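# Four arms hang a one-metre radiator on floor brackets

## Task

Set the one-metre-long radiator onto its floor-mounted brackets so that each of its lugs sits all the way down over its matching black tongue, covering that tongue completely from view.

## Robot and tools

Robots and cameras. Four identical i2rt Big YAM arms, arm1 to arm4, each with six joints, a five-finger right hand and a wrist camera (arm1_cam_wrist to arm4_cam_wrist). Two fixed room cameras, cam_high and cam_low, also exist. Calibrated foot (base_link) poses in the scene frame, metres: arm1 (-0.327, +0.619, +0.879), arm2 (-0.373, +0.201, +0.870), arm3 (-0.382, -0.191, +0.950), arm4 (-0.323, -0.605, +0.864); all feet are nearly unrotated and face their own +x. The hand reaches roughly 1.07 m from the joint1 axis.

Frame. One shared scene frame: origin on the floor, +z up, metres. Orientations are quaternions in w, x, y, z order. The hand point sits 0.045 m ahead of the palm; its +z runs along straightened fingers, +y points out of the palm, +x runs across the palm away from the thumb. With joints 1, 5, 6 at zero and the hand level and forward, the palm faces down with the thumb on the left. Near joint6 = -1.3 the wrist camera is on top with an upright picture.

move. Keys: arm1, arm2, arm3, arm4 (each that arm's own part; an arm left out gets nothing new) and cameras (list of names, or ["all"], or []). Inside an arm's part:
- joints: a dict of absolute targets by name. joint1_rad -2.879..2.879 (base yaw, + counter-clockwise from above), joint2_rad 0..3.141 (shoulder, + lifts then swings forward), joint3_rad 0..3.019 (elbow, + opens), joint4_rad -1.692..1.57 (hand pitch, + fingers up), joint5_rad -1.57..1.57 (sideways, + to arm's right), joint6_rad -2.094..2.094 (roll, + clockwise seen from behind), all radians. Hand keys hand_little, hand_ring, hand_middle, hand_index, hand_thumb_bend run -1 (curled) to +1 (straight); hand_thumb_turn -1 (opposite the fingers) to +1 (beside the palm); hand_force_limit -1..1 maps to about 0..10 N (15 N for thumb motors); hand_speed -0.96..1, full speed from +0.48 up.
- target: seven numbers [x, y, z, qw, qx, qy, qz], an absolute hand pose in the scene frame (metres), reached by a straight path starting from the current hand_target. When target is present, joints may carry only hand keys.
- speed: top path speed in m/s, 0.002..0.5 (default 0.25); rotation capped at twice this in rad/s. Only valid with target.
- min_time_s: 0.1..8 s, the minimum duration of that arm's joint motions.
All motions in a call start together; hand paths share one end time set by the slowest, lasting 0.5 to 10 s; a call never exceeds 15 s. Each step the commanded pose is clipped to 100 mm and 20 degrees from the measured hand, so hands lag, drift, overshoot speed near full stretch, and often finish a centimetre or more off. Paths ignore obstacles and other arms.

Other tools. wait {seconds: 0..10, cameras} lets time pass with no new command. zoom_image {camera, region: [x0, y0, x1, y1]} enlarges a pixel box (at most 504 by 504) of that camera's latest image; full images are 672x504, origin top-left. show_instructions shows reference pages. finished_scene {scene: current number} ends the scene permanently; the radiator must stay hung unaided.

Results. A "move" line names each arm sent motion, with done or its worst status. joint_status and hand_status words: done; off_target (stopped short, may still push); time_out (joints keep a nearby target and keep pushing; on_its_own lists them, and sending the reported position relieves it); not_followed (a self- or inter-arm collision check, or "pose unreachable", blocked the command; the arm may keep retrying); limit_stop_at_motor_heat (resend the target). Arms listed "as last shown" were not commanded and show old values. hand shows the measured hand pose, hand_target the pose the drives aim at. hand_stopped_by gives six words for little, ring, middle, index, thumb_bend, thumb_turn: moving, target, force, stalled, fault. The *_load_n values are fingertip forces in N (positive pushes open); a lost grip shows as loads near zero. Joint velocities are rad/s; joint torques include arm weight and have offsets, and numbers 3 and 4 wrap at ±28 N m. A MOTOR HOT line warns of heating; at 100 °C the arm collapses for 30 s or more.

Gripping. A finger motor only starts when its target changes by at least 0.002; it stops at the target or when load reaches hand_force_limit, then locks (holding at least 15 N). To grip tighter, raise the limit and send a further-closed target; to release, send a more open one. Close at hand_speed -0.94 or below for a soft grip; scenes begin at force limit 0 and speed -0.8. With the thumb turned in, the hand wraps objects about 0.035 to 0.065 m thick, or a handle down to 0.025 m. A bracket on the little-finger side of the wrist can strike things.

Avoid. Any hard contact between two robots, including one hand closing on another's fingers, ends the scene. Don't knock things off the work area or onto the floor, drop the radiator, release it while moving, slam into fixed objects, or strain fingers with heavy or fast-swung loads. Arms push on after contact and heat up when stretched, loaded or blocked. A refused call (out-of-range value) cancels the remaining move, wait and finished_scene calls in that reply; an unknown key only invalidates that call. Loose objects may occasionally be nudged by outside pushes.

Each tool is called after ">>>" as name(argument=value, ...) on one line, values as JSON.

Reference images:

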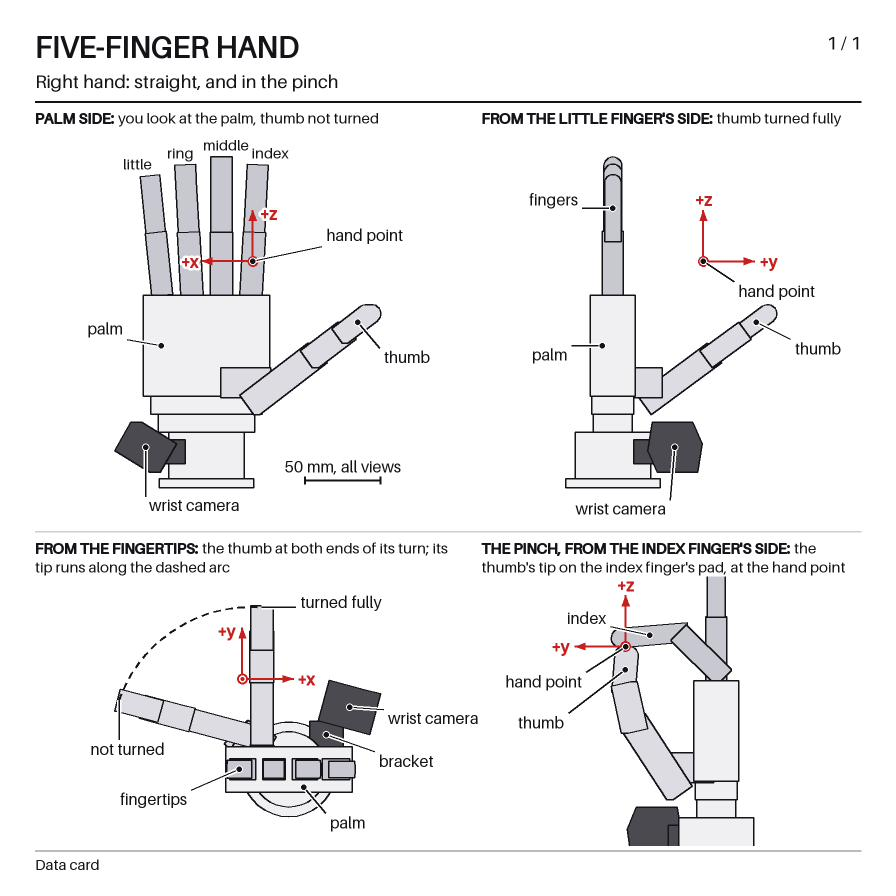

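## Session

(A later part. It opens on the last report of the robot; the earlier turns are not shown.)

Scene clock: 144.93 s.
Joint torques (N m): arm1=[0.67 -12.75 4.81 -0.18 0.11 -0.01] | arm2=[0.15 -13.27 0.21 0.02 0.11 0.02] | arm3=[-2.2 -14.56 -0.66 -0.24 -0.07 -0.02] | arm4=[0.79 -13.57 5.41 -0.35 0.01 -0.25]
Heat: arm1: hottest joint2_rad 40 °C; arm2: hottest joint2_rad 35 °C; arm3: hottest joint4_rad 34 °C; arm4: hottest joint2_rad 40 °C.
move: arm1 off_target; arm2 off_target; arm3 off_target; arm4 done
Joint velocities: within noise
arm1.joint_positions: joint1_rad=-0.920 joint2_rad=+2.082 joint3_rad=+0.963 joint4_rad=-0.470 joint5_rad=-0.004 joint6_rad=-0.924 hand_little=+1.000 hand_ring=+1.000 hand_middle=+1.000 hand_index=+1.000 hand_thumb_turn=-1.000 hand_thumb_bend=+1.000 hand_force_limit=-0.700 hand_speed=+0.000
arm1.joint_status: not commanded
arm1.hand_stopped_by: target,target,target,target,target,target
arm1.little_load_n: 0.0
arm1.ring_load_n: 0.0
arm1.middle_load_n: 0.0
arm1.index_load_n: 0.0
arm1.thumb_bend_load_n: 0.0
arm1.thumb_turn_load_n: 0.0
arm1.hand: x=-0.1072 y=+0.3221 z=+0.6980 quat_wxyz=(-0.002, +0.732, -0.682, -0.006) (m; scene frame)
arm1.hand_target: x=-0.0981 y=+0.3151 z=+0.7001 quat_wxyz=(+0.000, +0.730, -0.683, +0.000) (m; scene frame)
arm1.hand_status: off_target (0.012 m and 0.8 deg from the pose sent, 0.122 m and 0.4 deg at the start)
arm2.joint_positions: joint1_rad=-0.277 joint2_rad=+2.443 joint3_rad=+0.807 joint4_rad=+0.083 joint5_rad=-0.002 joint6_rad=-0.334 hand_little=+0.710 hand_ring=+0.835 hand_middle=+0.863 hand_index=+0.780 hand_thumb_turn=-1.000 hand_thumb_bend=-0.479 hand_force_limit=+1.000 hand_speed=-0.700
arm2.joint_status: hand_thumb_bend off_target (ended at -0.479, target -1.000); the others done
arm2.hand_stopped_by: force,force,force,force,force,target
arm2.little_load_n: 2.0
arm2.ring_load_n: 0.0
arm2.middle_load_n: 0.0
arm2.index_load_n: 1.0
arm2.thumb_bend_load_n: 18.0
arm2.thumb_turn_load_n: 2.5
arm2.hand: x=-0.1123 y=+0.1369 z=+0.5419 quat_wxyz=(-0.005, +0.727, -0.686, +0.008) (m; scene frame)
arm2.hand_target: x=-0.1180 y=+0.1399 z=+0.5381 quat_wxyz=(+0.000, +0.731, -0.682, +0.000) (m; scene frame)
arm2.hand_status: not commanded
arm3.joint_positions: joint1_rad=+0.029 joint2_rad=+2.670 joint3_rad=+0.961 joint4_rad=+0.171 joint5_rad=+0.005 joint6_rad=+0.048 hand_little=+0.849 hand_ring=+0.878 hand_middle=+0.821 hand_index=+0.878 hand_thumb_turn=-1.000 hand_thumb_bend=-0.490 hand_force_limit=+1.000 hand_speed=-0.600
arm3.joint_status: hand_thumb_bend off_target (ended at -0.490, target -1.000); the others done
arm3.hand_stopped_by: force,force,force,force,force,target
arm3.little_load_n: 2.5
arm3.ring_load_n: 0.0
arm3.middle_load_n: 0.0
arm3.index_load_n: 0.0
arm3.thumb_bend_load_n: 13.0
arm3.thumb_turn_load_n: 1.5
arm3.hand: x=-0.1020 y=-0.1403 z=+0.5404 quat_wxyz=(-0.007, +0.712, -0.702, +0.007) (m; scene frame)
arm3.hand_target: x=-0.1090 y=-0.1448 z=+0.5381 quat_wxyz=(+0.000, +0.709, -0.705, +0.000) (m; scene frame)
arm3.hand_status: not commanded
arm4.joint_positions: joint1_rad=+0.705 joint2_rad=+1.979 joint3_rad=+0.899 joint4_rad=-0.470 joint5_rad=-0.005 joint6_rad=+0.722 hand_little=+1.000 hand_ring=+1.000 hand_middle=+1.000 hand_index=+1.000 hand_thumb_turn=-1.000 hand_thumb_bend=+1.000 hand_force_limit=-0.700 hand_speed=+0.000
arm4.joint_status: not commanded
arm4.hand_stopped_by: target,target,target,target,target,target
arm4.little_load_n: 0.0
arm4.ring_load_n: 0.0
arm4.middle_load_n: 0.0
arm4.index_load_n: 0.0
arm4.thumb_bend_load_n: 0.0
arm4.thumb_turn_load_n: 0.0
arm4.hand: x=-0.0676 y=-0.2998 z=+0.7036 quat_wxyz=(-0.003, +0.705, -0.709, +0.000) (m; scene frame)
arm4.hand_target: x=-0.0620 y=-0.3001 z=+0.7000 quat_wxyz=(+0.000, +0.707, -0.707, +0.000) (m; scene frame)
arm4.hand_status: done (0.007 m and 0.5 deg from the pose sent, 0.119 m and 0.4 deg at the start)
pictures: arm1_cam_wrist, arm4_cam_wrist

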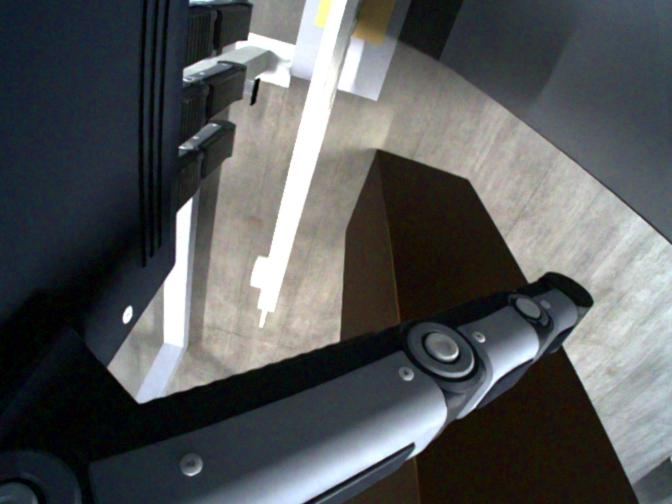

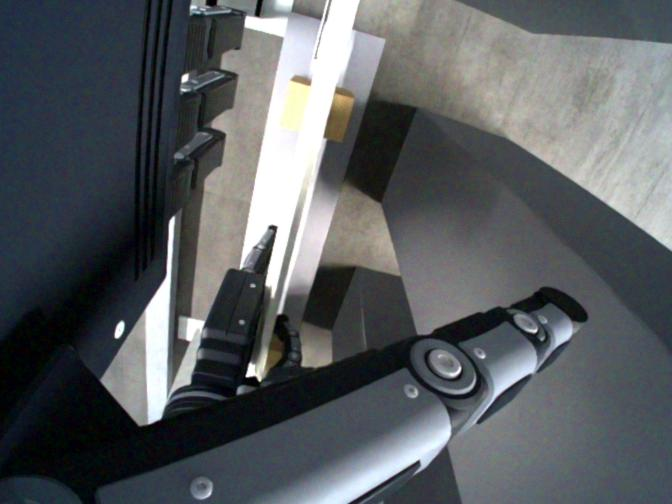

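>>> move(arm3={"joints": {"hand_speed": -0.3, "hand_thumb_bend": -0.35, "hand_force_limit": 1}}, arm1={"target": [-0.098, 0.302, 0.538, 0, 0.7301, -0.6834, 0], "speed": 0.15}, arm4={"target": [-0.062, -0.285, 0.536, 0, 0.7071, -0.7071, 0], "speed": 0.15})

>>> move(arm3={"joints": {"hand_speed": -0.2, "hand_thumb_bend": -1, "hand_force_limit": 1}}, arm1={"target": [-0.124, 0.300, 0.538, 0, 0.7301, -0.6834, 0], "speed": 0.1, "joints": {"hand_speed": -0.1, "hand_thumb_bend": -0.3}}, arm4={"target": [-0.094, -0.281, 0.536, 0, 0.7071, -0.7071, 0], "speed": 0.1, "joints": {"hand_speed": -0.1, "hand_thumb_bend": -0.3}}, cameras=["arm1_cam_wrist", "arm4_cam_wrist"])

Scene clock: 157.00 s.
Joint torques (N m): arm1=[-0.79 -14.68 2.37 0.46 0.11 -0.21] | arm2=[0.03 -13.27 0.34 0.02 0.1 0.02] | arm3=[-2.26 -14.56 -0.65 -0.24 -0.07 -0.02] | arm4=[1.85 -15.21 2.56 0.47 0.01 0.06]
Heat: arm1: hottest joint2_rad 40 °C; arm2: hottest joint2_rad 35 °C; arm3: hottest joint4_rad 34 °C; arm4: hottest joint2_rad 40 °C.
move: arm1 off_target; arm3 done; arm4 done
Joint velocities: within noise
arm1.joint_positions: joint1_rad=-0.920 joint2_rad=+2.515 joint3_rad=+1.145 joint4_rad=-0.231 joint5_rad=-0.004 joint6_rad=-0.924 hand_little=+1.000 hand_ring=+1.000 hand_middle=+1.000 hand_index=+1.000 hand_thumb_turn=-1.000 hand_thumb_bend=+1.000 hand_force_limit=-0.700 hand_speed=+0.000
arm1.joint_status: not commanded
arm1.hand_stopped_by: target,target,target,target,target,target
arm1.little_load_n: 0.0
arm1.ring_load_n: 0.0
arm1.middle_load_n: 0.0
arm1.index_load_n: 0.0
arm1.thumb_bend_load_n: 0.0
arm1.thumb_turn_load_n: 0.0
arm1.hand: x=-0.1013 y=+0.3147 z=+0.5381 quat_wxyz=(-0.002, +0.732, -0.682, -0.012) (m; scene frame)
arm1.hand_target: x=-0.0981 y=+0.3020 z=+0.5383 quat_wxyz=(+0.000, +0.730, -0.683, +0.000) (m; scene frame)
arm1.hand_status: off_target (0.013 m and 1.4 deg from the pose sent, 0.162 m and 0.8 deg at the start)
arm2: as last shown
arm2.little_load_n: 1.5
arm2.index_load_n: 0.5
arm2.thumb_bend_load_n: 17.5
arm3.joint_positions: joint1_rad=+0.029 joint2_rad=+2.670 joint3_rad=+0.961 joint4_rad=+0.171 joint5_rad=+0.005 joint6_rad=+0.048 hand_little=+0.849 hand_ring=+0.878 hand_middle=+0.821 hand_index=+0.878 hand_thumb_turn=-1.000 hand_thumb_bend=-0.350 hand_force_limit=+1.000 hand_speed=-0.300
arm3.joint_status: all done
arm3.hand_stopped_by: force,force,force,force,target,target
arm3.little_load_n: 0.5
arm3.ring_load_n: 0.0
arm3.middle_load_n: 0.0
arm3.index_load_n: 0.0
arm3.thumb_bend_load_n: 0.0
arm3.thumb_turn_load_n: 0.0
arm3.hand: x=-0.1020 y=-0.1403 z=+0.5404 quat_wxyz=(-0.007, +0.712, -0.702, +0.007) (m; scene frame)
arm3.hand_target: x=-0.1090 y=-0.1448 z=+0.5381 quat_wxyz=(+0.000, +0.709, -0.705, +0.000) (m; scene frame)
arm3.hand_status: not commanded
arm4.joint_positions: joint1_rad=+0.715 joint2_rad=+2.429 joint3_rad=+1.067 joint4_rad=-0.196 joint5_rad=-0.005 joint6_rad=+0.722 hand_little=+1.000 hand_ring=+1.000 hand_middle=+1.000 hand_index=+1.000 hand_thumb_turn=-1.000 hand_thumb_bend=+1.000 hand_force_limit=-0.700 hand_speed=+0.000
arm4.joint_status: not commanded
arm4.hand_stopped_by: target,target,target,target,target,target
arm4.little_load_n: 0.0
arm4.ring_load_n: 0.0
arm4.middle_load_n: 0.0
arm4.index_load_n: 0.0
arm4.thumb_bend_load_n: 0.0
arm4.thumb_turn_load_n: 0.0
arm4.hand: x=-0.0605 y=-0.2890 z=+0.5426 quat_wxyz=(+0.001, +0.708, -0.706, -0.001) (m; scene frame)
arm4.hand_target: x=-0.0620 y=-0.2851 z=+0.5362 quat_wxyz=(+0.000, +0.707, -0.707, +0.000) (m; scene frame)
arm4.hand_status: done (0.008 m and 0.2 deg from the pose sent, 0.168 m and 0.5 deg at the start)
pictures: none

Scene clock: 158.50 s.
Joint torques (N m): arm1=[-0.79 -15.21 0.8 0.4 0.14 -0.27] | arm2=[0.38 -13.45 0.21 -0.03 0.09 0.01] | arm3=[-2.2 -14.51 -0.68 -0.21 -0.07 -0.02] | arm4=[2.55 -15.56 1.02 0.34 -0.02 0.08]
Heat: arm1: hottest joint2_rad 40 °C; arm2: hottest joint2_rad 35 °C; arm3: hottest joint4_rad 34 °C; arm4: hottest joint2_rad 40 °C.
move: arm1 done; arm3 off_target; arm4 done
Joint velocities: within noise
arm1.joint_positions: joint1_rad=-0.968 joint2_rad=+2.515 joint3_rad=+1.120 joint4_rad=-0.194 joint5_rad=-0.004 joint6_rad=-0.967 hand_little=+1.000 hand_ring=+1.000 hand_middle=+1.000 hand_index=+1.000 hand_thumb_turn=-1.000 hand_thumb_bend=-0.300 hand_force_limit=-0.700 hand_speed=-0.100
arm1.joint_status: all done
arm1.hand_stopped_by: target,target,target,target,target,target
arm1.little_load_n: -0.5
arm1.ring_load_n: 0.0
arm1.middle_load_n: 0.0
arm1.index_load_n: 0.0
arm1.thumb_bend_load_n: 0.0
arm1.thumb_turn_load_n: 0.0
arm1.hand: x=-0.1210 y=+0.3065 z=+0.5354 quat_wxyz=(-0.002, +0.730, -0.684, -0.006) (m; scene frame)
arm1.hand_target: x=-0.1240 y=+0.3000 z=+0.5380 quat_wxyz=(+0.000, +0.730, -0.683, +0.000) (m; scene frame)
arm1.hand_status: done (0.008 m and 0.7 deg from the pose sent, 0.027 m and 1.4 deg at the start)
arm2: as last shown
arm2.joint_positions: joint1_rad=-0.277 joint2_rad=+2.443 joint3_rad=+0.807 joint4_rad=+0.082 joint5_rad=-0.002 joint6_rad=-0.334 hand_little=+0.710 hand_ring=+0.835 hand_middle=+0.863 hand_index=+0.780 hand_thumb_turn=-1.000 hand_thumb_bend=-0.479 hand_force_limit=+1.000 hand_speed=-0.700
arm2.little_load_n: 3.0
arm2.ring_load_n: 0.5
arm2.index_load_n: 1.5
arm2.thumb_bend_load_n: 18.0
arm2.hand: x=-0.1124 y=+0.1369 z=+0.5419 quat_wxyz=(-0.004, +0.727, -0.686, +0.008) (m; scene frame)
arm2.hand_target: x=-0.1180 y=+0.1399 z=+0.5382 quat_wxyz=(+0.000, +0.731, -0.682, +0.000) (m; scene frame)
arm3.joint_positions: joint1_rad=+0.029 joint2_rad=+2.670 joint3_rad=+0.961 joint4_rad=+0.170 joint5_rad=+0.005 joint6_rad=+0.048 hand_little=+0.849 hand_ring=+0.878 hand_middle=+0.821 hand_index=+0.878 hand_thumb_turn=-1.000 hand_thumb_bend=-0.502 hand_force_limit=+1.000 hand_speed=-0.200
arm3.joint_status: hand_thumb_bend off_target (ended at -0.502, target -1.000); the others done
arm3.hand_stopped_by: force,force,force,force,force,target
arm3.little_load_n: 3.0
arm3.ring_load_n: 0.0
arm3.middle_load_n: 0.5
arm3.index_load_n: 1.0
arm3.thumb_bend_load_n: 19.0
arm3.thumb_turn_load_n: 2.5
arm3.hand: x=-0.1022 y=-0.1403 z=+0.5405 quat_wxyz=(-0.007, +0.712, -0.702, +0.007) (m; scene frame)
arm3.hand_target: x=-0.1091 y=-0.1448 z=+0.5381 quat_wxyz=(+0.000, +0.709, -0.705, +0.000) (m; scene frame)
arm3.hand_status: not commanded
arm4.joint_positions: joint1_rad=+0.774 joint2_rad=+2.429 joint3_rad=+1.026 joint4_rad=-0.147 joint5_rad=-0.003 joint6_rad=+0.779 hand_little=+1.000 hand_ring=+1.000 hand_middle=+1.000 hand_index=+1.000 hand_thumb_turn=-1.000 hand_thumb_bend=-0.300 hand_force_limit=-0.700 hand_speed=-0.100
arm4.joint_status: all done
arm4.hand_stopped_by: target,target,target,target,target,target
arm4.little_load_n: 0.0
arm4.ring_load_n: 0.0
arm4.middle_load_n: 0.0
arm4.index_load_n: 0.0
arm4.thumb_bend_load_n: 0.0
arm4.thumb_turn_load_n: 0.0
arm4.hand: x=-0.0875 y=-0.2802 z=+0.5395 quat_wxyz=(-0.003, +0.709, -0.705, +0.000) (m; scene frame)
arm4.hand_target: x=-0.0939 y=-0.2811 z=+0.5361 quat_wxyz=(+0.000, +0.707, -0.707, +0.000) (m; scene frame)
arm4.hand_status: done (0.007 m and 0.5 deg from the pose sent, 0.035 m and 0.2 deg at the start)
pictures: arm1_cam_wrist, arm4_cam_wrist

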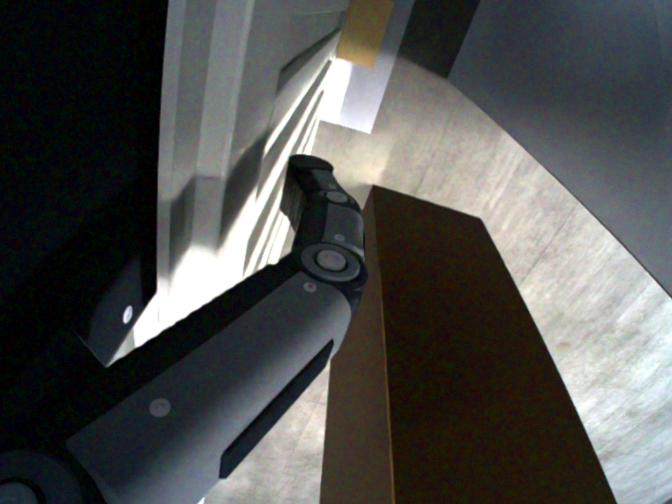

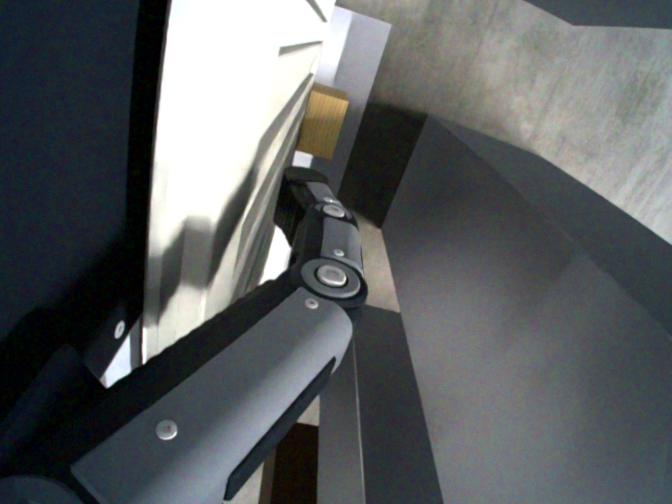

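>>> move(arm1={"joints": {"hand_speed": 0.5, "hand_thumb_bend": -1, "hand_force_limit": 1}}, arm4={"joints": {"hand_speed": 0.5, "hand_thumb_bend": -1, "hand_force_limit": 1}})

>>> move(arm1={"joints": {"hand_speed": -0.8, "hand_force_limit": -0.6, "hand_little": 0, "hand_ring": 0, "hand_middle": 0, "hand_index": 0}}, arm4={"joints": {"hand_speed": -0.8, "hand_force_limit": -0.6, "hand_little": 0, "hand_ring": 0, "hand_middle": 0, "hand_index": 0}}, arm2={"joints": {"hand_speed": 0.2, "hand_force_limit": 1, "hand_thumb_bend": -0.35}}, arm3={"joints": {"hand_speed": 0.2, "hand_force_limit": 1, "hand_thumb_bend": -0.35}})

>>> move(arm2={"joints": {"hand_speed": 0.5, "hand_force_limit": 1, "hand_thumb_bend": -1}}, arm3={"joints": {"hand_speed": 0.5, "hand_force_limit": 1, "hand_thumb_bend": -1}})

Scene clock: 159.77 s.
Joint torques (N m): arm1=[-0.73 -15.15 0.77 0.44 0.08 -0.35] | arm2=[-0.09 -13.16 0.18 -0.03 0.09 0.02] | arm3=[-2.26 -14.51 -0.65 -0.23 -0.07 -0.02] | arm4=[2.84 -15.97 0.99 0.5 0.03 0]
Heat: arm1: hottest joint2_rad 40 °C; arm2: hottest joint2_rad 35 °C; arm3: hottest joint4_rad 34 °C; arm4: hottest joint2_rad 40 °C.
move: arm1 off_target; arm4 off_target
Joint velocities: within noise
arm1.joint_positions: joint1_rad=-0.968 joint2_rad=+2.515 joint3_rad=+1.119 joint4_rad=-0.194 joint5_rad=-0.003 joint6_rad=-0.959 hand_little=+1.000 hand_ring=+1.000 hand_middle=+1.000 hand_index=+1.000 hand_thumb_turn=-1.000 hand_thumb_bend=-0.491 hand_force_limit=+1.000 hand_speed=+0.500
arm1.joint_status: hand_thumb_bend off_target (ended at -0.491, target -1.000); the others done
arm1.hand_stopped_by: target,target,target,target,force,target
arm1.little_load_n: 0.0
arm1.ring_load_n: 0.0
arm1.middle_load_n: 0.0
arm1.index_load_n: 0.5
arm1.thumb_bend_load_n: 13.5
arm1.thumb_turn_load_n: 2.0
arm1.hand: x=-0.1212 y=+0.3070 z=+0.5355 quat_wxyz=(-0.001, +0.727, -0.686, -0.006) (m; scene frame)
arm1.hand_target: x=-0.1240 y=+0.3001 z=+0.5380 quat_wxyz=(+0.000, +0.730, -0.684, +0.000) (m; scene frame)
arm1.hand_status: not commanded
arm2, arm3: as last shown
arm2.ring_load_n: 1.0
arm2.index_load_n: 2.5
arm2.thumb_turn_load_n: 3.0
arm3.joint_positions: joint1_rad=+0.029 joint2_rad=+2.670 joint3_rad=+0.961 joint4_rad=+0.170 joint5_rad=+0.005 joint6_rad=+0.048 hand_little=+0.849 hand_ring=+0.878 hand_middle=+0.822 hand_index=+0.878 hand_thumb_turn=-1.000 hand_thumb_bend=-0.502 hand_force_limit=+1.000 hand_speed=-0.200
arm3.ring_load_n: 0.5
arm3.middle_load_n: 1.5
arm3.index_load_n: 1.5
arm4.joint_positions: joint1_rad=+0.774 joint2_rad=+2.429 joint3_rad=+1.025 joint4_rad=-0.146 joint5_rad=-0.005 joint6_rad=+0.785 hand_little=+1.000 hand_ring=+1.000 hand_middle=+1.000 hand_index=+1.000 hand_thumb_turn=-1.000 hand_thumb_bend=-0.516 hand_force_limit=+1.000 hand_speed=+0.500
arm4.joint_status: hand_thumb_bend off_target (ended at -0.516, target -1.000); the others done
arm4.hand_stopped_by: target,target,target,target,force,target
arm4.little_load_n: 0.0
arm4.ring_load_n: 0.0
arm4.middle_load_n: 0.0
arm4.index_load_n: 0.0
arm4.thumb_bend_load_n: 19.5
arm4.thumb_turn_load_n: 1.5
arm4.hand: x=-0.0882 y=-0.2802 z=+0.5394 quat_wxyz=(-0.003, +0.707, -0.707, -0.001) (m; scene frame)
arm4.hand_target: x=-0.0939 y=-0.2810 z=+0.5360 quat_wxyz=(+0.000, +0.707, -0.707, +0.000) (m; scene frame)
arm4.hand_status: not commanded
pictures: none

Scene clock: 161.83 s.
Joint torques (N m): arm1=[-0.56 -15.09 0.91 0.27 0.16 -0.34] | arm2=[0.15 -13.51 0.16 0.02 0.09 0.02] | arm3=[-2.26 -14.51 -0.65 -0.14 -0.07 -0.02] | arm4=[1.85 -15.33 0.96 0.32 0.01 -0.04]
Heat: arm1: hottest joint2_rad 40 °C; arm2: hottest joint2_rad 35 °C; arm3: hottest joint4_rad 34 °C; arm4: hottest joint2_rad 40 °C.
move: arm1 off_target; arm2 done; arm3 done; arm4 off_target
Joint velocities: within noise
arm1.joint_positions: joint1_rad=-0.968 joint2_rad=+2.515 joint3_rad=+1.119 joint4_rad=-0.191 joint5_rad=-0.005 joint6_rad=-0.960 hand_little=+0.836 hand_ring=+0.783 hand_middle=+0.891 hand_index=+0.874 hand_thumb_turn=-1.000 hand_thumb_bend=-0.491 hand_force_limit=-0.600 hand_speed=-0.800
arm1.joint_status: hand_little off_target (ended at +0.836, target +0.000); hand_ring off_target (ended at +0.783, target +0.000); hand_middle off_target (ended at +0.891, target +0.000); hand_index off_target (ended at +0.874, target +0.000); the others done
arm1.hand_stopped_by: force,force,force,force,force,target
arm1.little_load_n: 0.0
arm1.ring_load_n: 7.0
arm1.middle_load_n: 0.0
arm1.index_load_n: 3.0
arm1.thumb_bend_load_n: 14.5
arm1.thumb_turn_load_n: 2.5
arm1.hand: x=-0.1208 y=+0.3070 z=+0.5352 quat_wxyz=(-0.003, +0.727, -0.686, -0.005) (m; scene frame)
arm1.hand_target: x=-0.1241 y=+0.3001 z=+0.5380 quat_wxyz=(+0.000, +0.730, -0.684, +0.000) (m; scene frame)
arm1.hand_status: not commanded
arm2.joint_positions: joint1_rad=-0.277 joint2_rad=+2.443 joint3_rad=+0.809 joint4_rad=+0.082 joint5_rad=-0.002 joint6_rad=-0.334 hand_little=+0.710 hand_ring=+0.835 hand_middle=+0.863 hand_index=+0.780 hand_thumb_turn=-1.000 hand_thumb_bend=-0.350 hand_force_limit=+1.000 hand_speed=+0.200
arm2.joint_status: all done
arm2.hand_stopped_by: force,force,force,force,target,target
arm2.little_load_n: 0.0
arm2.ring_load_n: 0.0
arm2.middle_load_n: 0.0
arm2.index_load_n: 0.0
arm2.thumb_bend_load_n: 0.0
arm2.thumb_turn_load_n: 0.0
arm2.hand: x=-0.1114 y=+0.1366 z=+0.5417 quat_wxyz=(-0.005, +0.727, -0.686, +0.009) (m; scene frame)
arm2.hand_target: x=-0.1179 y=+0.1399 z=+0.5381 quat_wxyz=(+0.000, +0.731, -0.682, +0.000) (m; scene frame)
arm2.hand_status: not commanded
arm3.joint_positions: joint1_rad=+0.029 joint2_rad=+2.670 joint3_rad=+0.961 joint4_rad=+0.169 joint5_rad=+0.005 joint6_rad=+0.048 hand_little=+0.849 hand_ring=+0.878 hand_middle=+0.821 hand_index=+0.878 hand_thumb_turn=-1.000 hand_thumb_bend=-0.350 hand_force_limit=+1.000 hand_speed=+0.200
arm3.joint_status: all done
arm3.hand_stopped_by: force,force,force,force,target,target
arm3.little_load_n: 0.5
arm3.ring_load_n: 0.0
arm3.middle_load_n: 0.0
arm3.index_load_n: 0.0
arm3.thumb_bend_load_n: 0.0
arm3.thumb_turn_load_n: 0.0
arm3.hand: x=-0.1026 y=-0.1403 z=+0.5405 quat_wxyz=(-0.006, +0.712, -0.702, +0.007) (m; scene frame)
arm3.hand_target: x=-0.1091 y=-0.1448 z=+0.5381 quat_wxyz=(+0.000, +0.709, -0.705, +0.000) (m; scene frame)
arm3.hand_status: not commanded
arm4.joint_positions: joint1_rad=+0.776 joint2_rad=+2.429 joint3_rad=+1.023 joint4_rad=-0.143 joint5_rad=-0.003 joint6_rad=+0.786 hand_little=+0.873 hand_ring=+0.985 hand_middle=+0.838 hand_index=+0.895 hand_thumb_turn=-1.000 hand_thumb_bend=-0.516 hand_force_limit=-0.600 hand_speed=-0.800
arm4.joint_status: hand_little off_target (ended at +0.873, target +0.000); hand_ring off_target (ended at +0.985, target +0.000); hand_middle off_target (ended at +0.838, target +0.000); hand_index off_target (ended at +0.895, target +0.000); the others done
arm4.hand_stopped_by: force,force,force,force,force,target
arm4.little_load_n: 1.0
arm4.ring_load_n: 0.0
arm4.middle_load_n: 2.5
arm4.index_load_n: 3.0
arm4.thumb_bend_load_n: 20.5
arm4.thumb_turn_load_n: 1.5
arm4.hand: x=-0.0885 y=-0.2802 z=+0.5391 quat_wxyz=(-0.003, +0.707, -0.707, +0.000) (m; scene frame)
arm4.hand_target: x=-0.0939 y=-0.2811 z=+0.5360 quat_wxyz=(+0.000, +0.707, -0.707, +0.000) (m; scene frame)
arm4.hand_status: not commanded
pictures: none

Scene clock: 162.57 s.
Joint torques (N m): arm1=[-0.67 -15.15 0.91 0.32 0.18 -0.35] | arm2=[0.21 -13.27 0.03 0.21 0.08 0.02] | arm3=[-2.26 -14.56 -0.66 -0.16 -0.07 -0.02] | arm4=[1.55 -15.21 0.98 0.23 0 -0.01]
Heat: arm1: hottest joint2_rad 40 °C; arm2: hottest joint2_rad 35 °C; arm3: hottest joint4_rad 34 °C; arm4: hottest joint2_rad 40 °C.
move: arm2 off_target; arm3 off_target
Joint velocities: within noise
arm1, arm4: as last shown
arm1.joint_positions: joint1_rad=-0.968 joint2_rad=+2.515 joint3_rad=+1.119 joint4_rad=-0.191 joint5_rad=-0.006 joint6_rad=-0.961 hand_little=+0.836 hand_ring=+0.783 hand_middle=+0.891 hand_index=+0.874 hand_thumb_turn=-1.000 hand_thumb_bend=-0.491 hand_force_limit=-0.600 hand_speed=-0.800
arm1.ring_load_n: 6.0
arm1.middle_load_n: 0.5
arm1.index_load_n: 2.5
arm1.hand: x=-0.1208 y=+0.3070 z=+0.5352 quat_wxyz=(-0.003, +0.728, -0.686, -0.005) (m; scene frame)
arm1.hand_target: x=-0.1241 y=+0.3000 z=+0.5380 quat_wxyz=(+0.000, +0.730, -0.683, +0.000) (m; scene frame)
arm2.joint_positions: joint1_rad=-0.277 joint2_rad=+2.444 joint3_rad=+0.809 joint4_rad=+0.080 joint5_rad=-0.001 joint6_rad=-0.333 hand_little=+0.710 hand_ring=+0.835 hand_middle=+0.863 hand_index=+0.780 hand_thumb_turn=-1.000 hand_thumb_bend=-0.473 hand_force_limit=+1.000 hand_speed=+0.500
arm2.joint_status: hand_thumb_bend off_target (ended at -0.473, target -1.000); the others done
arm2.hand_stopped_by: force,force,force,force,force,target
arm2.little_load_n: 3.0
arm2.ring_load_n: 1.0
arm2.middle_load_n: 0.0
arm2.index_load_n: 2.5
arm2.thumb_bend_load_n: 15.0
arm2.thumb_turn_load_n: 2.5
arm2.hand: x=-0.1127 y=+0.1368 z=+0.5415 quat_wxyz=(-0.003, +0.727, -0.686, +0.007) (m; scene frame)
arm2.hand_target: x=-0.1180 y=+0.1399 z=+0.5381 quat_wxyz=(+0.000, +0.731, -0.682, +0.000) (m; scene frame)
arm2.hand_status: not commanded
arm3.joint_positions: joint1_rad=+0.029 joint2_rad=+2.670 joint3_rad=+0.961 joint4_rad=+0.169 joint5_rad=+0.005 joint6_rad=+0.048 hand_little=+0.849 hand_ring=+0.878 hand_middle=+0.821 hand_index=+0.878 hand_thumb_turn=-1.000 hand_thumb_bend=-0.504 hand_force_limit=+1.000 hand_speed=+0.500
arm3.joint_status: hand_thumb_bend off_target (ended at -0.504, target -1.000); the others done
arm3.hand_stopped_by: force,force,force,force,force,target
arm3.little_load_n: 3.0
arm3.ring_load_n: 0.0
arm3.middle_load_n: 0.5
arm3.index_load_n: 0.5
arm3.thumb_bend_load_n: 19.5
arm3.thumb_turn_load_n: 2.5
arm3.hand: x=-0.1026 y=-0.1403 z=+0.5405 quat_wxyz=(-0.006, +0.712, -0.702, +0.007) (m; scene frame)
arm3.hand_target: x=-0.1091 y=-0.1448 z=+0.5381 quat_wxyz=(+0.000, +0.709, -0.705, +0.000) (m; scene frame)
arm3.hand_status: not commanded
arm4.joint_positions: joint1_rad=+0.776 joint2_rad=+2.429 joint3_rad=+1.023 joint4_rad=-0.143 joint5_rad=-0.002 joint6_rad=+0.786 hand_little=+0.873 hand_ring=+0.985 hand_middle=+0.838 hand_index=+0.895 hand_thumb_turn=-1.000 hand_thumb_bend=-0.516 hand_force_limit=-0.600 hand_speed=-0.800
arm4.middle_load_n: 2.0
arm4.index_load_n: 2.0
arm4.thumb_turn_load_n: 2.0
arm4.hand: x=-0.0884 y=-0.2803 z=+0.5391 quat_wxyz=(-0.003, +0.707, -0.707, +0.000) (m; scene frame)
pictures: none

>>> move(arm1={"joints": {"hand_speed": -0.8, "hand_force_limit": 0.1, "hand_little": -0.1, "hand_ring": -0.1, "hand_middle": -0.1, "hand_index": -0.1}}, arm2={"joints": {"hand_speed": -0.8, "hand_force_limit": 0.1, "hand_little": -0.1, "hand_ring": -0.1, "hand_middle": -0.1, "hand_index": -0.1}}, arm3={"joints": {"hand_speed": -0.8, "hand_force_limit": 0.1, "hand_little": -0.1, "hand_ring": -0.1, "hand_middle": -0.1, "hand_index": -0.1}}, arm4={"joints": {"hand_speed": -0.8, "hand_force_limit": 0.1, "hand_little": -0.1, "hand_ring": -0.1, "hand_middle": -0.1, "hand_index": -0.1}})

Scene clock: 163.77 s.
Joint torques (N m): arm1=[-0.73 -15.33 0.9 0.32 0.44 -0.33] | arm2=[0.21 -13.22 0.09 0.05 0.19 0.04] | arm3=[-2.26 -14.56 -0.84 -0.2 -0.07 0.01] | arm4=[2.55 -15.97 1.17 0.12 -0.22 0.01]
Heat: arm1: hottest joint2_rad 40 °C; arm2: hottest joint2_rad 35 °C; arm3: hottest joint4_rad 34 °C; arm4: hottest joint2_rad 40 °C.
move: arm1 off_target; arm2 off_target; arm3 off_target; arm4 off_target
Joint velocities: within noise
arm1.joint_positions: joint1_rad=-0.968 joint2_rad=+2.515 joint3_rad=+1.119 joint4_rad=-0.191 joint5_rad=-0.013 joint6_rad=-0.961 hand_little=+0.803 hand_ring=+0.782 hand_middle=+0.858 hand_index=+0.859 hand_thumb_turn=-1.000 hand_thumb_bend=-0.490 hand_force_limit=+0.100 hand_speed=-0.800
arm1.joint_status: hand_little off_target (ended at +0.803, target -0.100); hand_ring off_target (ended at +0.782, target -0.100); hand_middle off_target (ended at +0.858, target -0.100); hand_index off_target (ended at +0.859, target -0.100); the others done
arm1.hand_stopped_by: force,force,force,force,force,target
arm1.little_load_n: 6.5
arm1.ring_load_n: 0.5
arm1.middle_load_n: 4.5
arm1.index_load_n: 1.0
arm1.thumb_bend_load_n: 17.5
arm1.thumb_turn_load_n: 3.0
arm1.hand: x=-0.1197 y=+0.3079 z=+0.5350 quat_wxyz=(-0.006, +0.728, -0.686, -0.004) (m; scene frame)
arm1.hand_target: x=-0.1241 y=+0.3000 z=+0.5380 quat_wxyz=(+0.000, +0.730, -0.683, +0.000) (m; scene frame)
arm1.hand_status: not commanded
arm2.joint_positions: joint1_rad=-0.277 joint2_rad=+2.444 joint3_rad=+0.810 joint4_rad=+0.080 joint5_rad=-0.004 joint6_rad=-0.335 hand_little=+0.695 hand_ring=+0.820 hand_middle=+0.831 hand_index=+0.765 hand_thumb_turn=-1.000 hand_thumb_bend=-0.473 hand_force_limit=+0.100 hand_speed=-0.800
arm2.joint_status: hand_little off_target (ended at +0.695, target -0.100); hand_ring off_target (ended at +0.820, target -0.100); hand_middle off_target (ended at +0.831, target -0.100); hand_index off_target (ended at +0.765, target -0.100); the others done
arm2.hand_stopped_by: force,force,force,force,force,target
arm2.little_load_n: 3.5
arm2.ring_load_n: 1.5
arm2.middle_load_n: 9.5
arm2.index_load_n: 3.0
arm2.thumb_bend_load_n: 17.0
arm2.thumb_turn_load_n: 3.0
arm2.hand: x=-0.1121 y=+0.1372 z=+0.5415 quat_wxyz=(-0.005, +0.728, -0.686, +0.007) (m; scene frame)
arm2.hand_target: x=-0.1181 y=+0.1400 z=+0.5381 quat_wxyz=(+0.000, +0.731, -0.682, +0.000) (m; scene frame)
arm2.hand_status: not commanded
arm3.joint_positions: joint1_rad=+0.029 joint2_rad=+2.670 joint3_rad=+0.964 joint4_rad=+0.170 joint5_rad=+0.005 joint6_rad=+0.046 hand_little=+0.833 hand_ring=+0.847 hand_middle=+0.806 hand_index=+0.862 hand_thumb_turn=-1.000 hand_thumb_bend=-0.503 hand_force_limit=+0.100 hand_speed=-0.800
arm3.joint_status: hand_little off_target (ended at +0.833, target -0.100); hand_ring off_target (ended at +0.847, target -0.100); hand_middle off_target (ended at +0.806, target -0.100); hand_index off_target (ended at +0.862, target -0.100); the others done
arm3.hand_stopped_by: force,force,force,force,force,target
arm3.little_load_n: 1.0
arm3.ring_load_n: 11.0
arm3.middle_load_n: 1.0
arm3.index_load_n: 1.5
arm3.thumb_bend_load_n: 22.0
arm3.thumb_turn_load_n: 3.5
arm3.hand: x=-0.1007 y=-0.1403 z=+0.5402 quat_wxyz=(-0.008, +0.713, -0.701, +0.008) (m; scene frame)
arm3.hand_target: x=-0.1090 y=-0.1448 z=+0.5381 quat_wxyz=(+0.000, +0.709, -0.705, +0.000) (m; scene frame)
arm3.hand_status: not commanded
arm4.joint_positions: joint1_rad=+0.776 joint2_rad=+2.429 joint3_rad=+1.022 joint4_rad=-0.140 joint5_rad=+0.003 joint6_rad=+0.783 hand_little=+0.841 hand_ring=+0.953 hand_middle=+0.823 hand_index=+0.879 hand_thumb_turn=-1.000 hand_thumb_bend=-0.515 hand_force_limit=+0.100 hand_speed=-0.800
arm4.joint_status: hand_little off_target (ended at +0.841, target -0.100); hand_ring off_target (ended at +0.953, target -0.100); hand_middle off_target (ended at +0.823, target -0.100); hand_index off_target (ended at +0.879, target -0.100); the others done
arm4.hand_stopped_by: force,force,force,force,force,target
arm4.little_load_n: 7.0
arm4.ring_load_n: 6.5
arm4.middle_load_n: 1.0
arm4.index_load_n: 1.5
arm4.thumb_bend_load_n: 23.5
arm4.thumb_turn_load_n: 2.5
arm4.hand: x=-0.0875 y=-0.2808 z=+0.5387 quat_wxyz=(-0.005, +0.708, -0.706, +0.003) (m; scene frame)
arm4.hand_target: x=-0.0940 y=-0.2811 z=+0.5360 quat_wxyz=(+0.000, +0.707, -0.707, +0.000) (m; scene frame)
arm4.hand_status: not commanded
pictures: none

>>> move(arm1={"target": [-0.122, 0.301, 0.580, 0, 0.7300, -0.6834, 0], "speed": 0.05}, arm2={"target": [-0.118, 0.139, 0.567, 0, 0.7310, -0.6823, 0], "speed": 0.05}, arm3={"target": [-0.108, -0.144, 0.565, 0, 0.7090, -0.7052, 0], "speed": 0.05}, arm4={"target": [-0.091, -0.281, 0.580, 0, 0.7071, -0.7071, 0], "speed": 0.05}, cameras=["cam_low", "cam_high"])

>>> zoom_image(camera="cam_low", region=[180, 200, 460, 460])

Scene clock: 165.87 s.
Joint torques (N m): arm1=[-0.26 -22.3 -2.13 -1.46 0.37 -0.23] | arm2=[0.15 -19.84 -3.23 -1.48 0.2 0.01] | arm3=[-1.96 -20.84 -4.62 -1.16 -0.07 0.09] | arm4=[0.85 -24 -1.52 -2.37 -0.3 -0.04]
Heat: arm1: hottest joint2_rad 40 °C; arm2: hottest joint2_rad 35 °C; arm3: hottest joint4_rad 34 °C; arm4: hottest joint2_rad 40 °C.
move: arm1 off_target; arm2 off_target; arm3 off_target; arm4 off_target
Joint velocities: within noise
arm1.joint_positions: joint1_rad=-0.968 joint2_rad=+2.511 joint3_rad=+1.107 joint4_rad=-0.191 joint5_rad=-0.012 joint6_rad=-0.966 hand_little=+0.803 hand_ring=+0.782 hand_middle=+0.858 hand_index=+0.859 hand_thumb_turn=-1.000 hand_thumb_bend=-0.490 hand_force_limit=+0.100 hand_speed=-0.800
arm1.joint_status: not commanded
arm1.hand_stopped_by: force,force,force,force,force,target
arm1.little_load_n: 5.0
arm1.ring_load_n: 0.0
arm1.middle_load_n: 5.5
arm1.index_load_n: 3.5
arm1.thumb_bend_load_n: 19.0
arm1.thumb_turn_load_n: 2.5
arm1.hand: x=-0.1234 y=+0.3117 z=+0.5366 quat_wxyz=(-0.006, +0.729, -0.684, -0.008) (m; scene frame)
arm1.hand_target: x=-0.1228 y=+0.3020 z=+0.5750 quat_wxyz=(+0.000, +0.730, -0.684, +0.000) (m; scene frame)
arm1.hand_status: off_target (0.045 m and 1.2 deg from the pose sent, 0.046 m and 1.0 deg at the start)
arm2.joint_positions: joint1_rad=-0.277 joint2_rad=+2.441 joint3_rad=+0.806 joint4_rad=+0.077 joint5_rad=-0.004 joint6_rad=-0.335 hand_little=+0.695 hand_ring=+0.820 hand_middle=+0.831 hand_index=+0.765 hand_thumb_turn=-1.000 hand_thumb_bend=-0.473 hand_force_limit=+0.100 hand_speed=-0.800
arm2.joint_status: not commanded
arm2.hand_stopped_by: force,force,force,force,force,target
arm2.little_load_n: 4.0
arm2.ring_load_n: 2.5
arm2.middle_load_n: 12.5
arm2.index_load_n: 6.5
arm2.thumb_bend_load_n: 19.0
arm2.thumb_turn_load_n: 3.5
arm2.hand: x=-0.1138 y=+0.1377 z=+0.5427 quat_wxyz=(-0.004, +0.728, -0.686, +0.005) (m; scene frame)
arm2.hand_target: x=-0.1184 y=+0.1391 z=+0.5646 quat_wxyz=(+0.000, +0.731, -0.682, +0.000) (m; scene frame)
arm2.hand_status: off_target (0.025 m and 0.9 deg from the pose sent, 0.026 m and 1.1 deg at the start)
arm3.joint_positions: joint1_rad=+0.029 joint2_rad=+2.668 joint3_rad=+0.960 joint4_rad=+0.167 joint5_rad=+0.005 joint6_rad=+0.042 hand_little=+0.833 hand_ring=+0.848 hand_middle=+0.806 hand_index=+0.863 hand_thumb_turn=-1.000 hand_thumb_bend=-0.503 hand_force_limit=+0.100 hand_speed=-0.800
arm3.joint_status: not commanded
arm3.hand_stopped_by: force,force,force,force,force,target
arm3.little_load_n: 0.5
arm3.ring_load_n: 13.0
arm3.middle_load_n: 5.5
arm3.index_load_n: 6.5
arm3.thumb_bend_load_n: 22.5
arm3.thumb_turn_load_n: 4.0
arm3.hand: x=-0.1033 y=-0.1407 z=+0.5413 quat_wxyz=(-0.006, +0.714, -0.700, +0.006) (m; scene frame)
arm3.hand_target: x=-0.1086 y=-0.1437 z=+0.5630 quat_wxyz=(+0.000, +0.709, -0.705, +0.000) (m; scene frame)
arm3.hand_status: off_target (0.024 m and 1.3 deg from the pose sent, 0.026 m and 1.4 deg at the start)
arm4.joint_positions: joint1_rad=+0.778 joint2_rad=+2.422 joint3_rad=+1.008 joint4_rad=-0.141 joint5_rad=+0.005 joint6_rad=+0.783 hand_little=+0.841 hand_ring=+0.953 hand_middle=+0.823 hand_index=+0.879 hand_thumb_turn=-1.000 hand_thumb_bend=-0.515 hand_force_limit=+0.100 hand_speed=-0.800
arm4.joint_status: not commanded
arm4.hand_stopped_by: force,force,force,force,force,target
arm4.little_load_n: 5.0
arm4.ring_load_n: 4.0
arm4.middle_load_n: 1.5
arm4.index_load_n: 3.0
arm4.thumb_bend_load_n: 25.0
arm4.thumb_turn_load_n: 2.5
arm4.hand: x=-0.0924 y=-0.2851 z=+0.5407 quat_wxyz=(+0.000, +0.709, -0.705, +0.004) (m; scene frame)
arm4.hand_target: x=-0.0916 y=-0.2813 z=+0.5757 quat_wxyz=(+0.000, +0.707, -0.707, +0.000) (m; scene frame)
arm4.hand_status: off_target (0.039 m and 0.5 deg from the pose sent, 0.041 m and 0.6 deg at the start)
pictures: cam_high, cam_low

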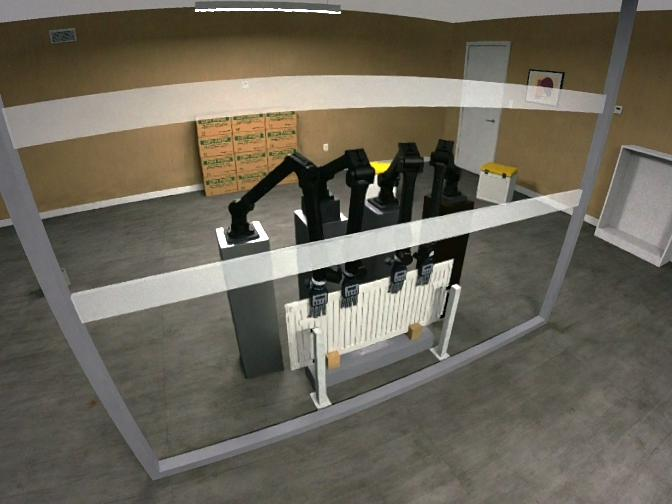

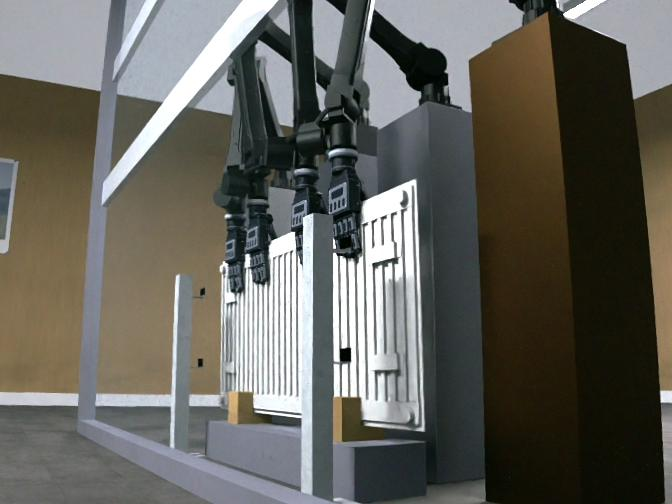

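Scaled by 1.800 from the camera's 672x504 image, which has a finer 960x720 frame.

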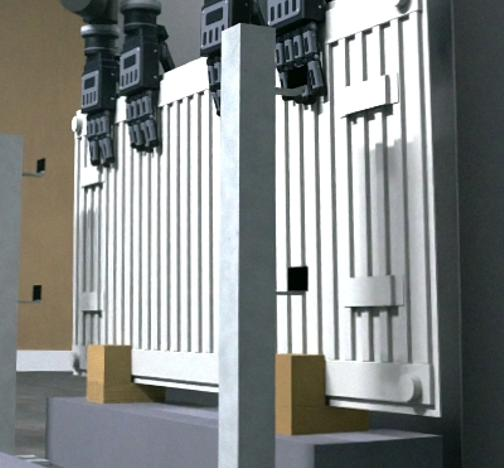

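>>> move(arm1={"target": [-0.121, 0.302, 0.595, 0, 0.7300, -0.6834, 0], "speed": 0.03}, arm2={"target": [-0.118, 0.139, 0.573, 0, 0.7310, -0.6823, 0], "speed": 0.03}, arm3={"target": [-0.108, -0.144, 0.572, 0, 0.7090, -0.7052, 0], "speed": 0.03}, arm4={"target": [-0.090, -0.281, 0.592, 0, 0.7071, -0.7071, 0], "speed": 0.03}, cameras=["cam_low"])

>>> zoom_image(camera="cam_low", region=[180, 200, 460, 460])

Scene clock: 167.50 s.
Joint torques (N m): arm1=[-0.03 -20.42 -0.32 -1.81 0.54 -0.17] | arm2=[-0.15 -19.6 -2.76 -1.58 0.14 0.02] | arm3=[-1.9 -22.18 -5.26 -1.35 -0.11 0.08] | arm4=[1.14 -24.59 -1.29 -2.52 -0.24 -0.11]
Heat: arm1: hottest joint2_rad 40 °C; arm2: hottest joint2_rad 35 °C; arm3: hottest joint4_rad 34 °C; arm4: hottest joint2_rad 40 °C.
move: arm1 off_target; arm2 off_target; arm3 off_target; arm4 off_target
Joint velocities: within noise
arm1.joint_positions: joint1_rad=-0.968 joint2_rad=+2.442 joint3_rad=+1.067 joint4_rad=-0.209 joint5_rad=-0.017 joint6_rad=-0.967 hand_little=+0.803 hand_ring=+0.782 hand_middle=+0.858 hand_index=+0.860 hand_thumb_turn=-1.000 hand_thumb_bend=-0.490 hand_force_limit=+0.100 hand_speed=-0.800
arm1.joint_status: not commanded
arm1.hand_stopped_by: force,force,force,force,force,target
arm1.little_load_n: 3.0
arm1.ring_load_n: 1.0
arm1.middle_load_n: 5.0
arm1.index_load_n: 8.0
arm1.thumb_bend_load_n: 9.5
arm1.thumb_turn_load_n: 1.5
arm1.hand: x=-0.1219 y=+0.3112 z=+0.5612 quat_wxyz=(-0.008, +0.730, -0.684, -0.002) (m; scene frame)
arm1.hand_target: x=-0.1213 y=+0.3025 z=+0.5920 quat_wxyz=(+0.000, +0.730, -0.684, +0.000) (m; scene frame)
arm1.hand_status: off_target (0.035 m and 0.9 deg from the pose sent, 0.059 m and 1.1 deg at the start)
arm2.joint_positions: joint1_rad=-0.277 joint2_rad=+2.419 joint3_rad=+0.794 joint4_rad=+0.064 joint5_rad=-0.003 joint6_rad=-0.335 hand_little=+0.695 hand_ring=+0.820 hand_middle=+0.831 hand_index=+0.765 hand_thumb_turn=-1.000 hand_thumb_bend=-0.473 hand_force_limit=+0.100 hand_speed=-0.800
arm2.joint_status: not commanded
arm2.hand_stopped_by: force,force,force,force,force,target
arm2.little_load_n: 2.5
arm2.ring_load_n: 1.5
arm2.middle_load_n: 11.5
arm2.index_load_n: 7.0
arm2.thumb_bend_load_n: 17.0
arm2.thumb_turn_load_n: 2.5
arm2.hand: x=-0.1153 y=+0.1379 z=+0.5500 quat_wxyz=(-0.003, +0.728, -0.686, +0.004) (m; scene frame)
arm2.hand_target: x=-0.1187 y=+0.1392 z=+0.5708 quat_wxyz=(+0.000, +0.731, -0.682, +0.000) (m; scene frame)
arm2.hand_status: off_target (0.023 m and 0.8 deg from the pose sent, 0.031 m and 0.9 deg at the start)
arm3.joint_positions: joint1_rad=+0.029 joint2_rad=+2.667 joint3_rad=+0.954 joint4_rad=+0.166 joint5_rad=+0.005 joint6_rad=+0.044 hand_little=+0.833 hand_ring=+0.848 hand_middle=+0.806 hand_index=+0.863 hand_thumb_turn=-1.000 hand_thumb_bend=-0.503 hand_force_limit=+0.100 hand_speed=-0.800
arm3.joint_status: not commanded
arm3.hand_stopped_by: force,force,force,force,force,target
arm3.little_load_n: 0.0
arm3.ring_load_n: 10.5
arm3.middle_load_n: 3.0
arm3.index_load_n: 5.0
arm3.thumb_bend_load_n: 23.5
arm3.thumb_turn_load_n: 3.5
arm3.hand: x=-0.1062 y=-0.1410 z=+0.5423 quat_wxyz=(-0.004, +0.714, -0.701, +0.005) (m; scene frame)
arm3.hand_target: x=-0.1089 y=-0.1436 z=+0.5690 quat_wxyz=(+0.000, +0.709, -0.705, +0.000) (m; scene frame)
arm3.hand_status: off_target (0.030 m and 1.0 deg from the pose sent, 0.031 m and 1.3 deg at the start)
arm4.joint_positions: joint1_rad=+0.780 joint2_rad=+2.400 joint3_rad=+0.995 joint4_rad=-0.162 joint5_rad=+0.003 joint6_rad=+0.791 hand_little=+0.841 hand_ring=+0.953 hand_middle=+0.823 hand_index=+0.880 hand_thumb_turn=-1.000 hand_thumb_bend=-0.515 hand_force_limit=+0.100 hand_speed=-0.800
arm4.joint_status: not commanded
arm4.hand_stopped_by: force,force,force,force,force,target
arm4.little_load_n: 6.0
arm4.ring_load_n: 0.0
arm4.middle_load_n: 2.5
arm4.index_load_n: 5.0
arm4.thumb_bend_load_n: 25.0
arm4.thumb_turn_load_n: 2.5
arm4.hand: x=-0.0962 y=-0.2868 z=+0.5489 quat_wxyz=(+0.005, +0.707, -0.707, +0.003) (m; scene frame)
arm4.hand_target: x=-0.0909 y=-0.2813 z=+0.5870 quat_wxyz=(+0.000, +0.707, -0.707, +0.000) (m; scene frame)
arm4.hand_status: off_target (0.044 m and 0.7 deg from the pose sent, 0.051 m and 0.5 deg at the start)
pictures: cam_low

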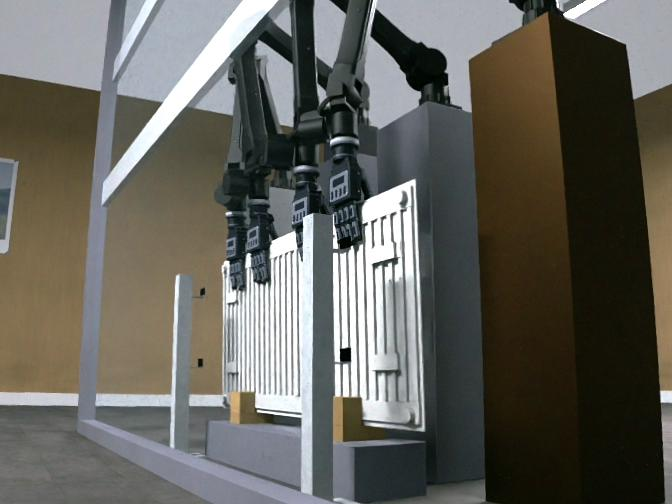

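Scaled by 1.800 from the camera's 672x504 image, which has a finer 960x720 frame.

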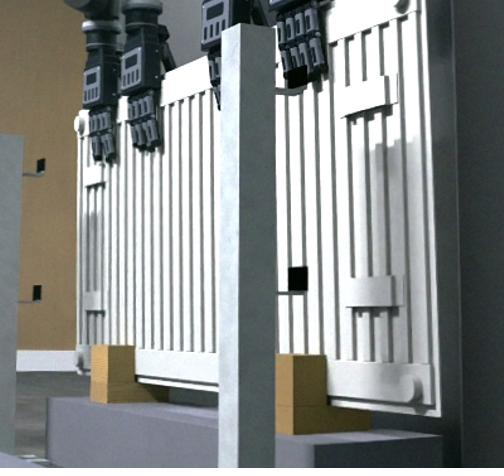

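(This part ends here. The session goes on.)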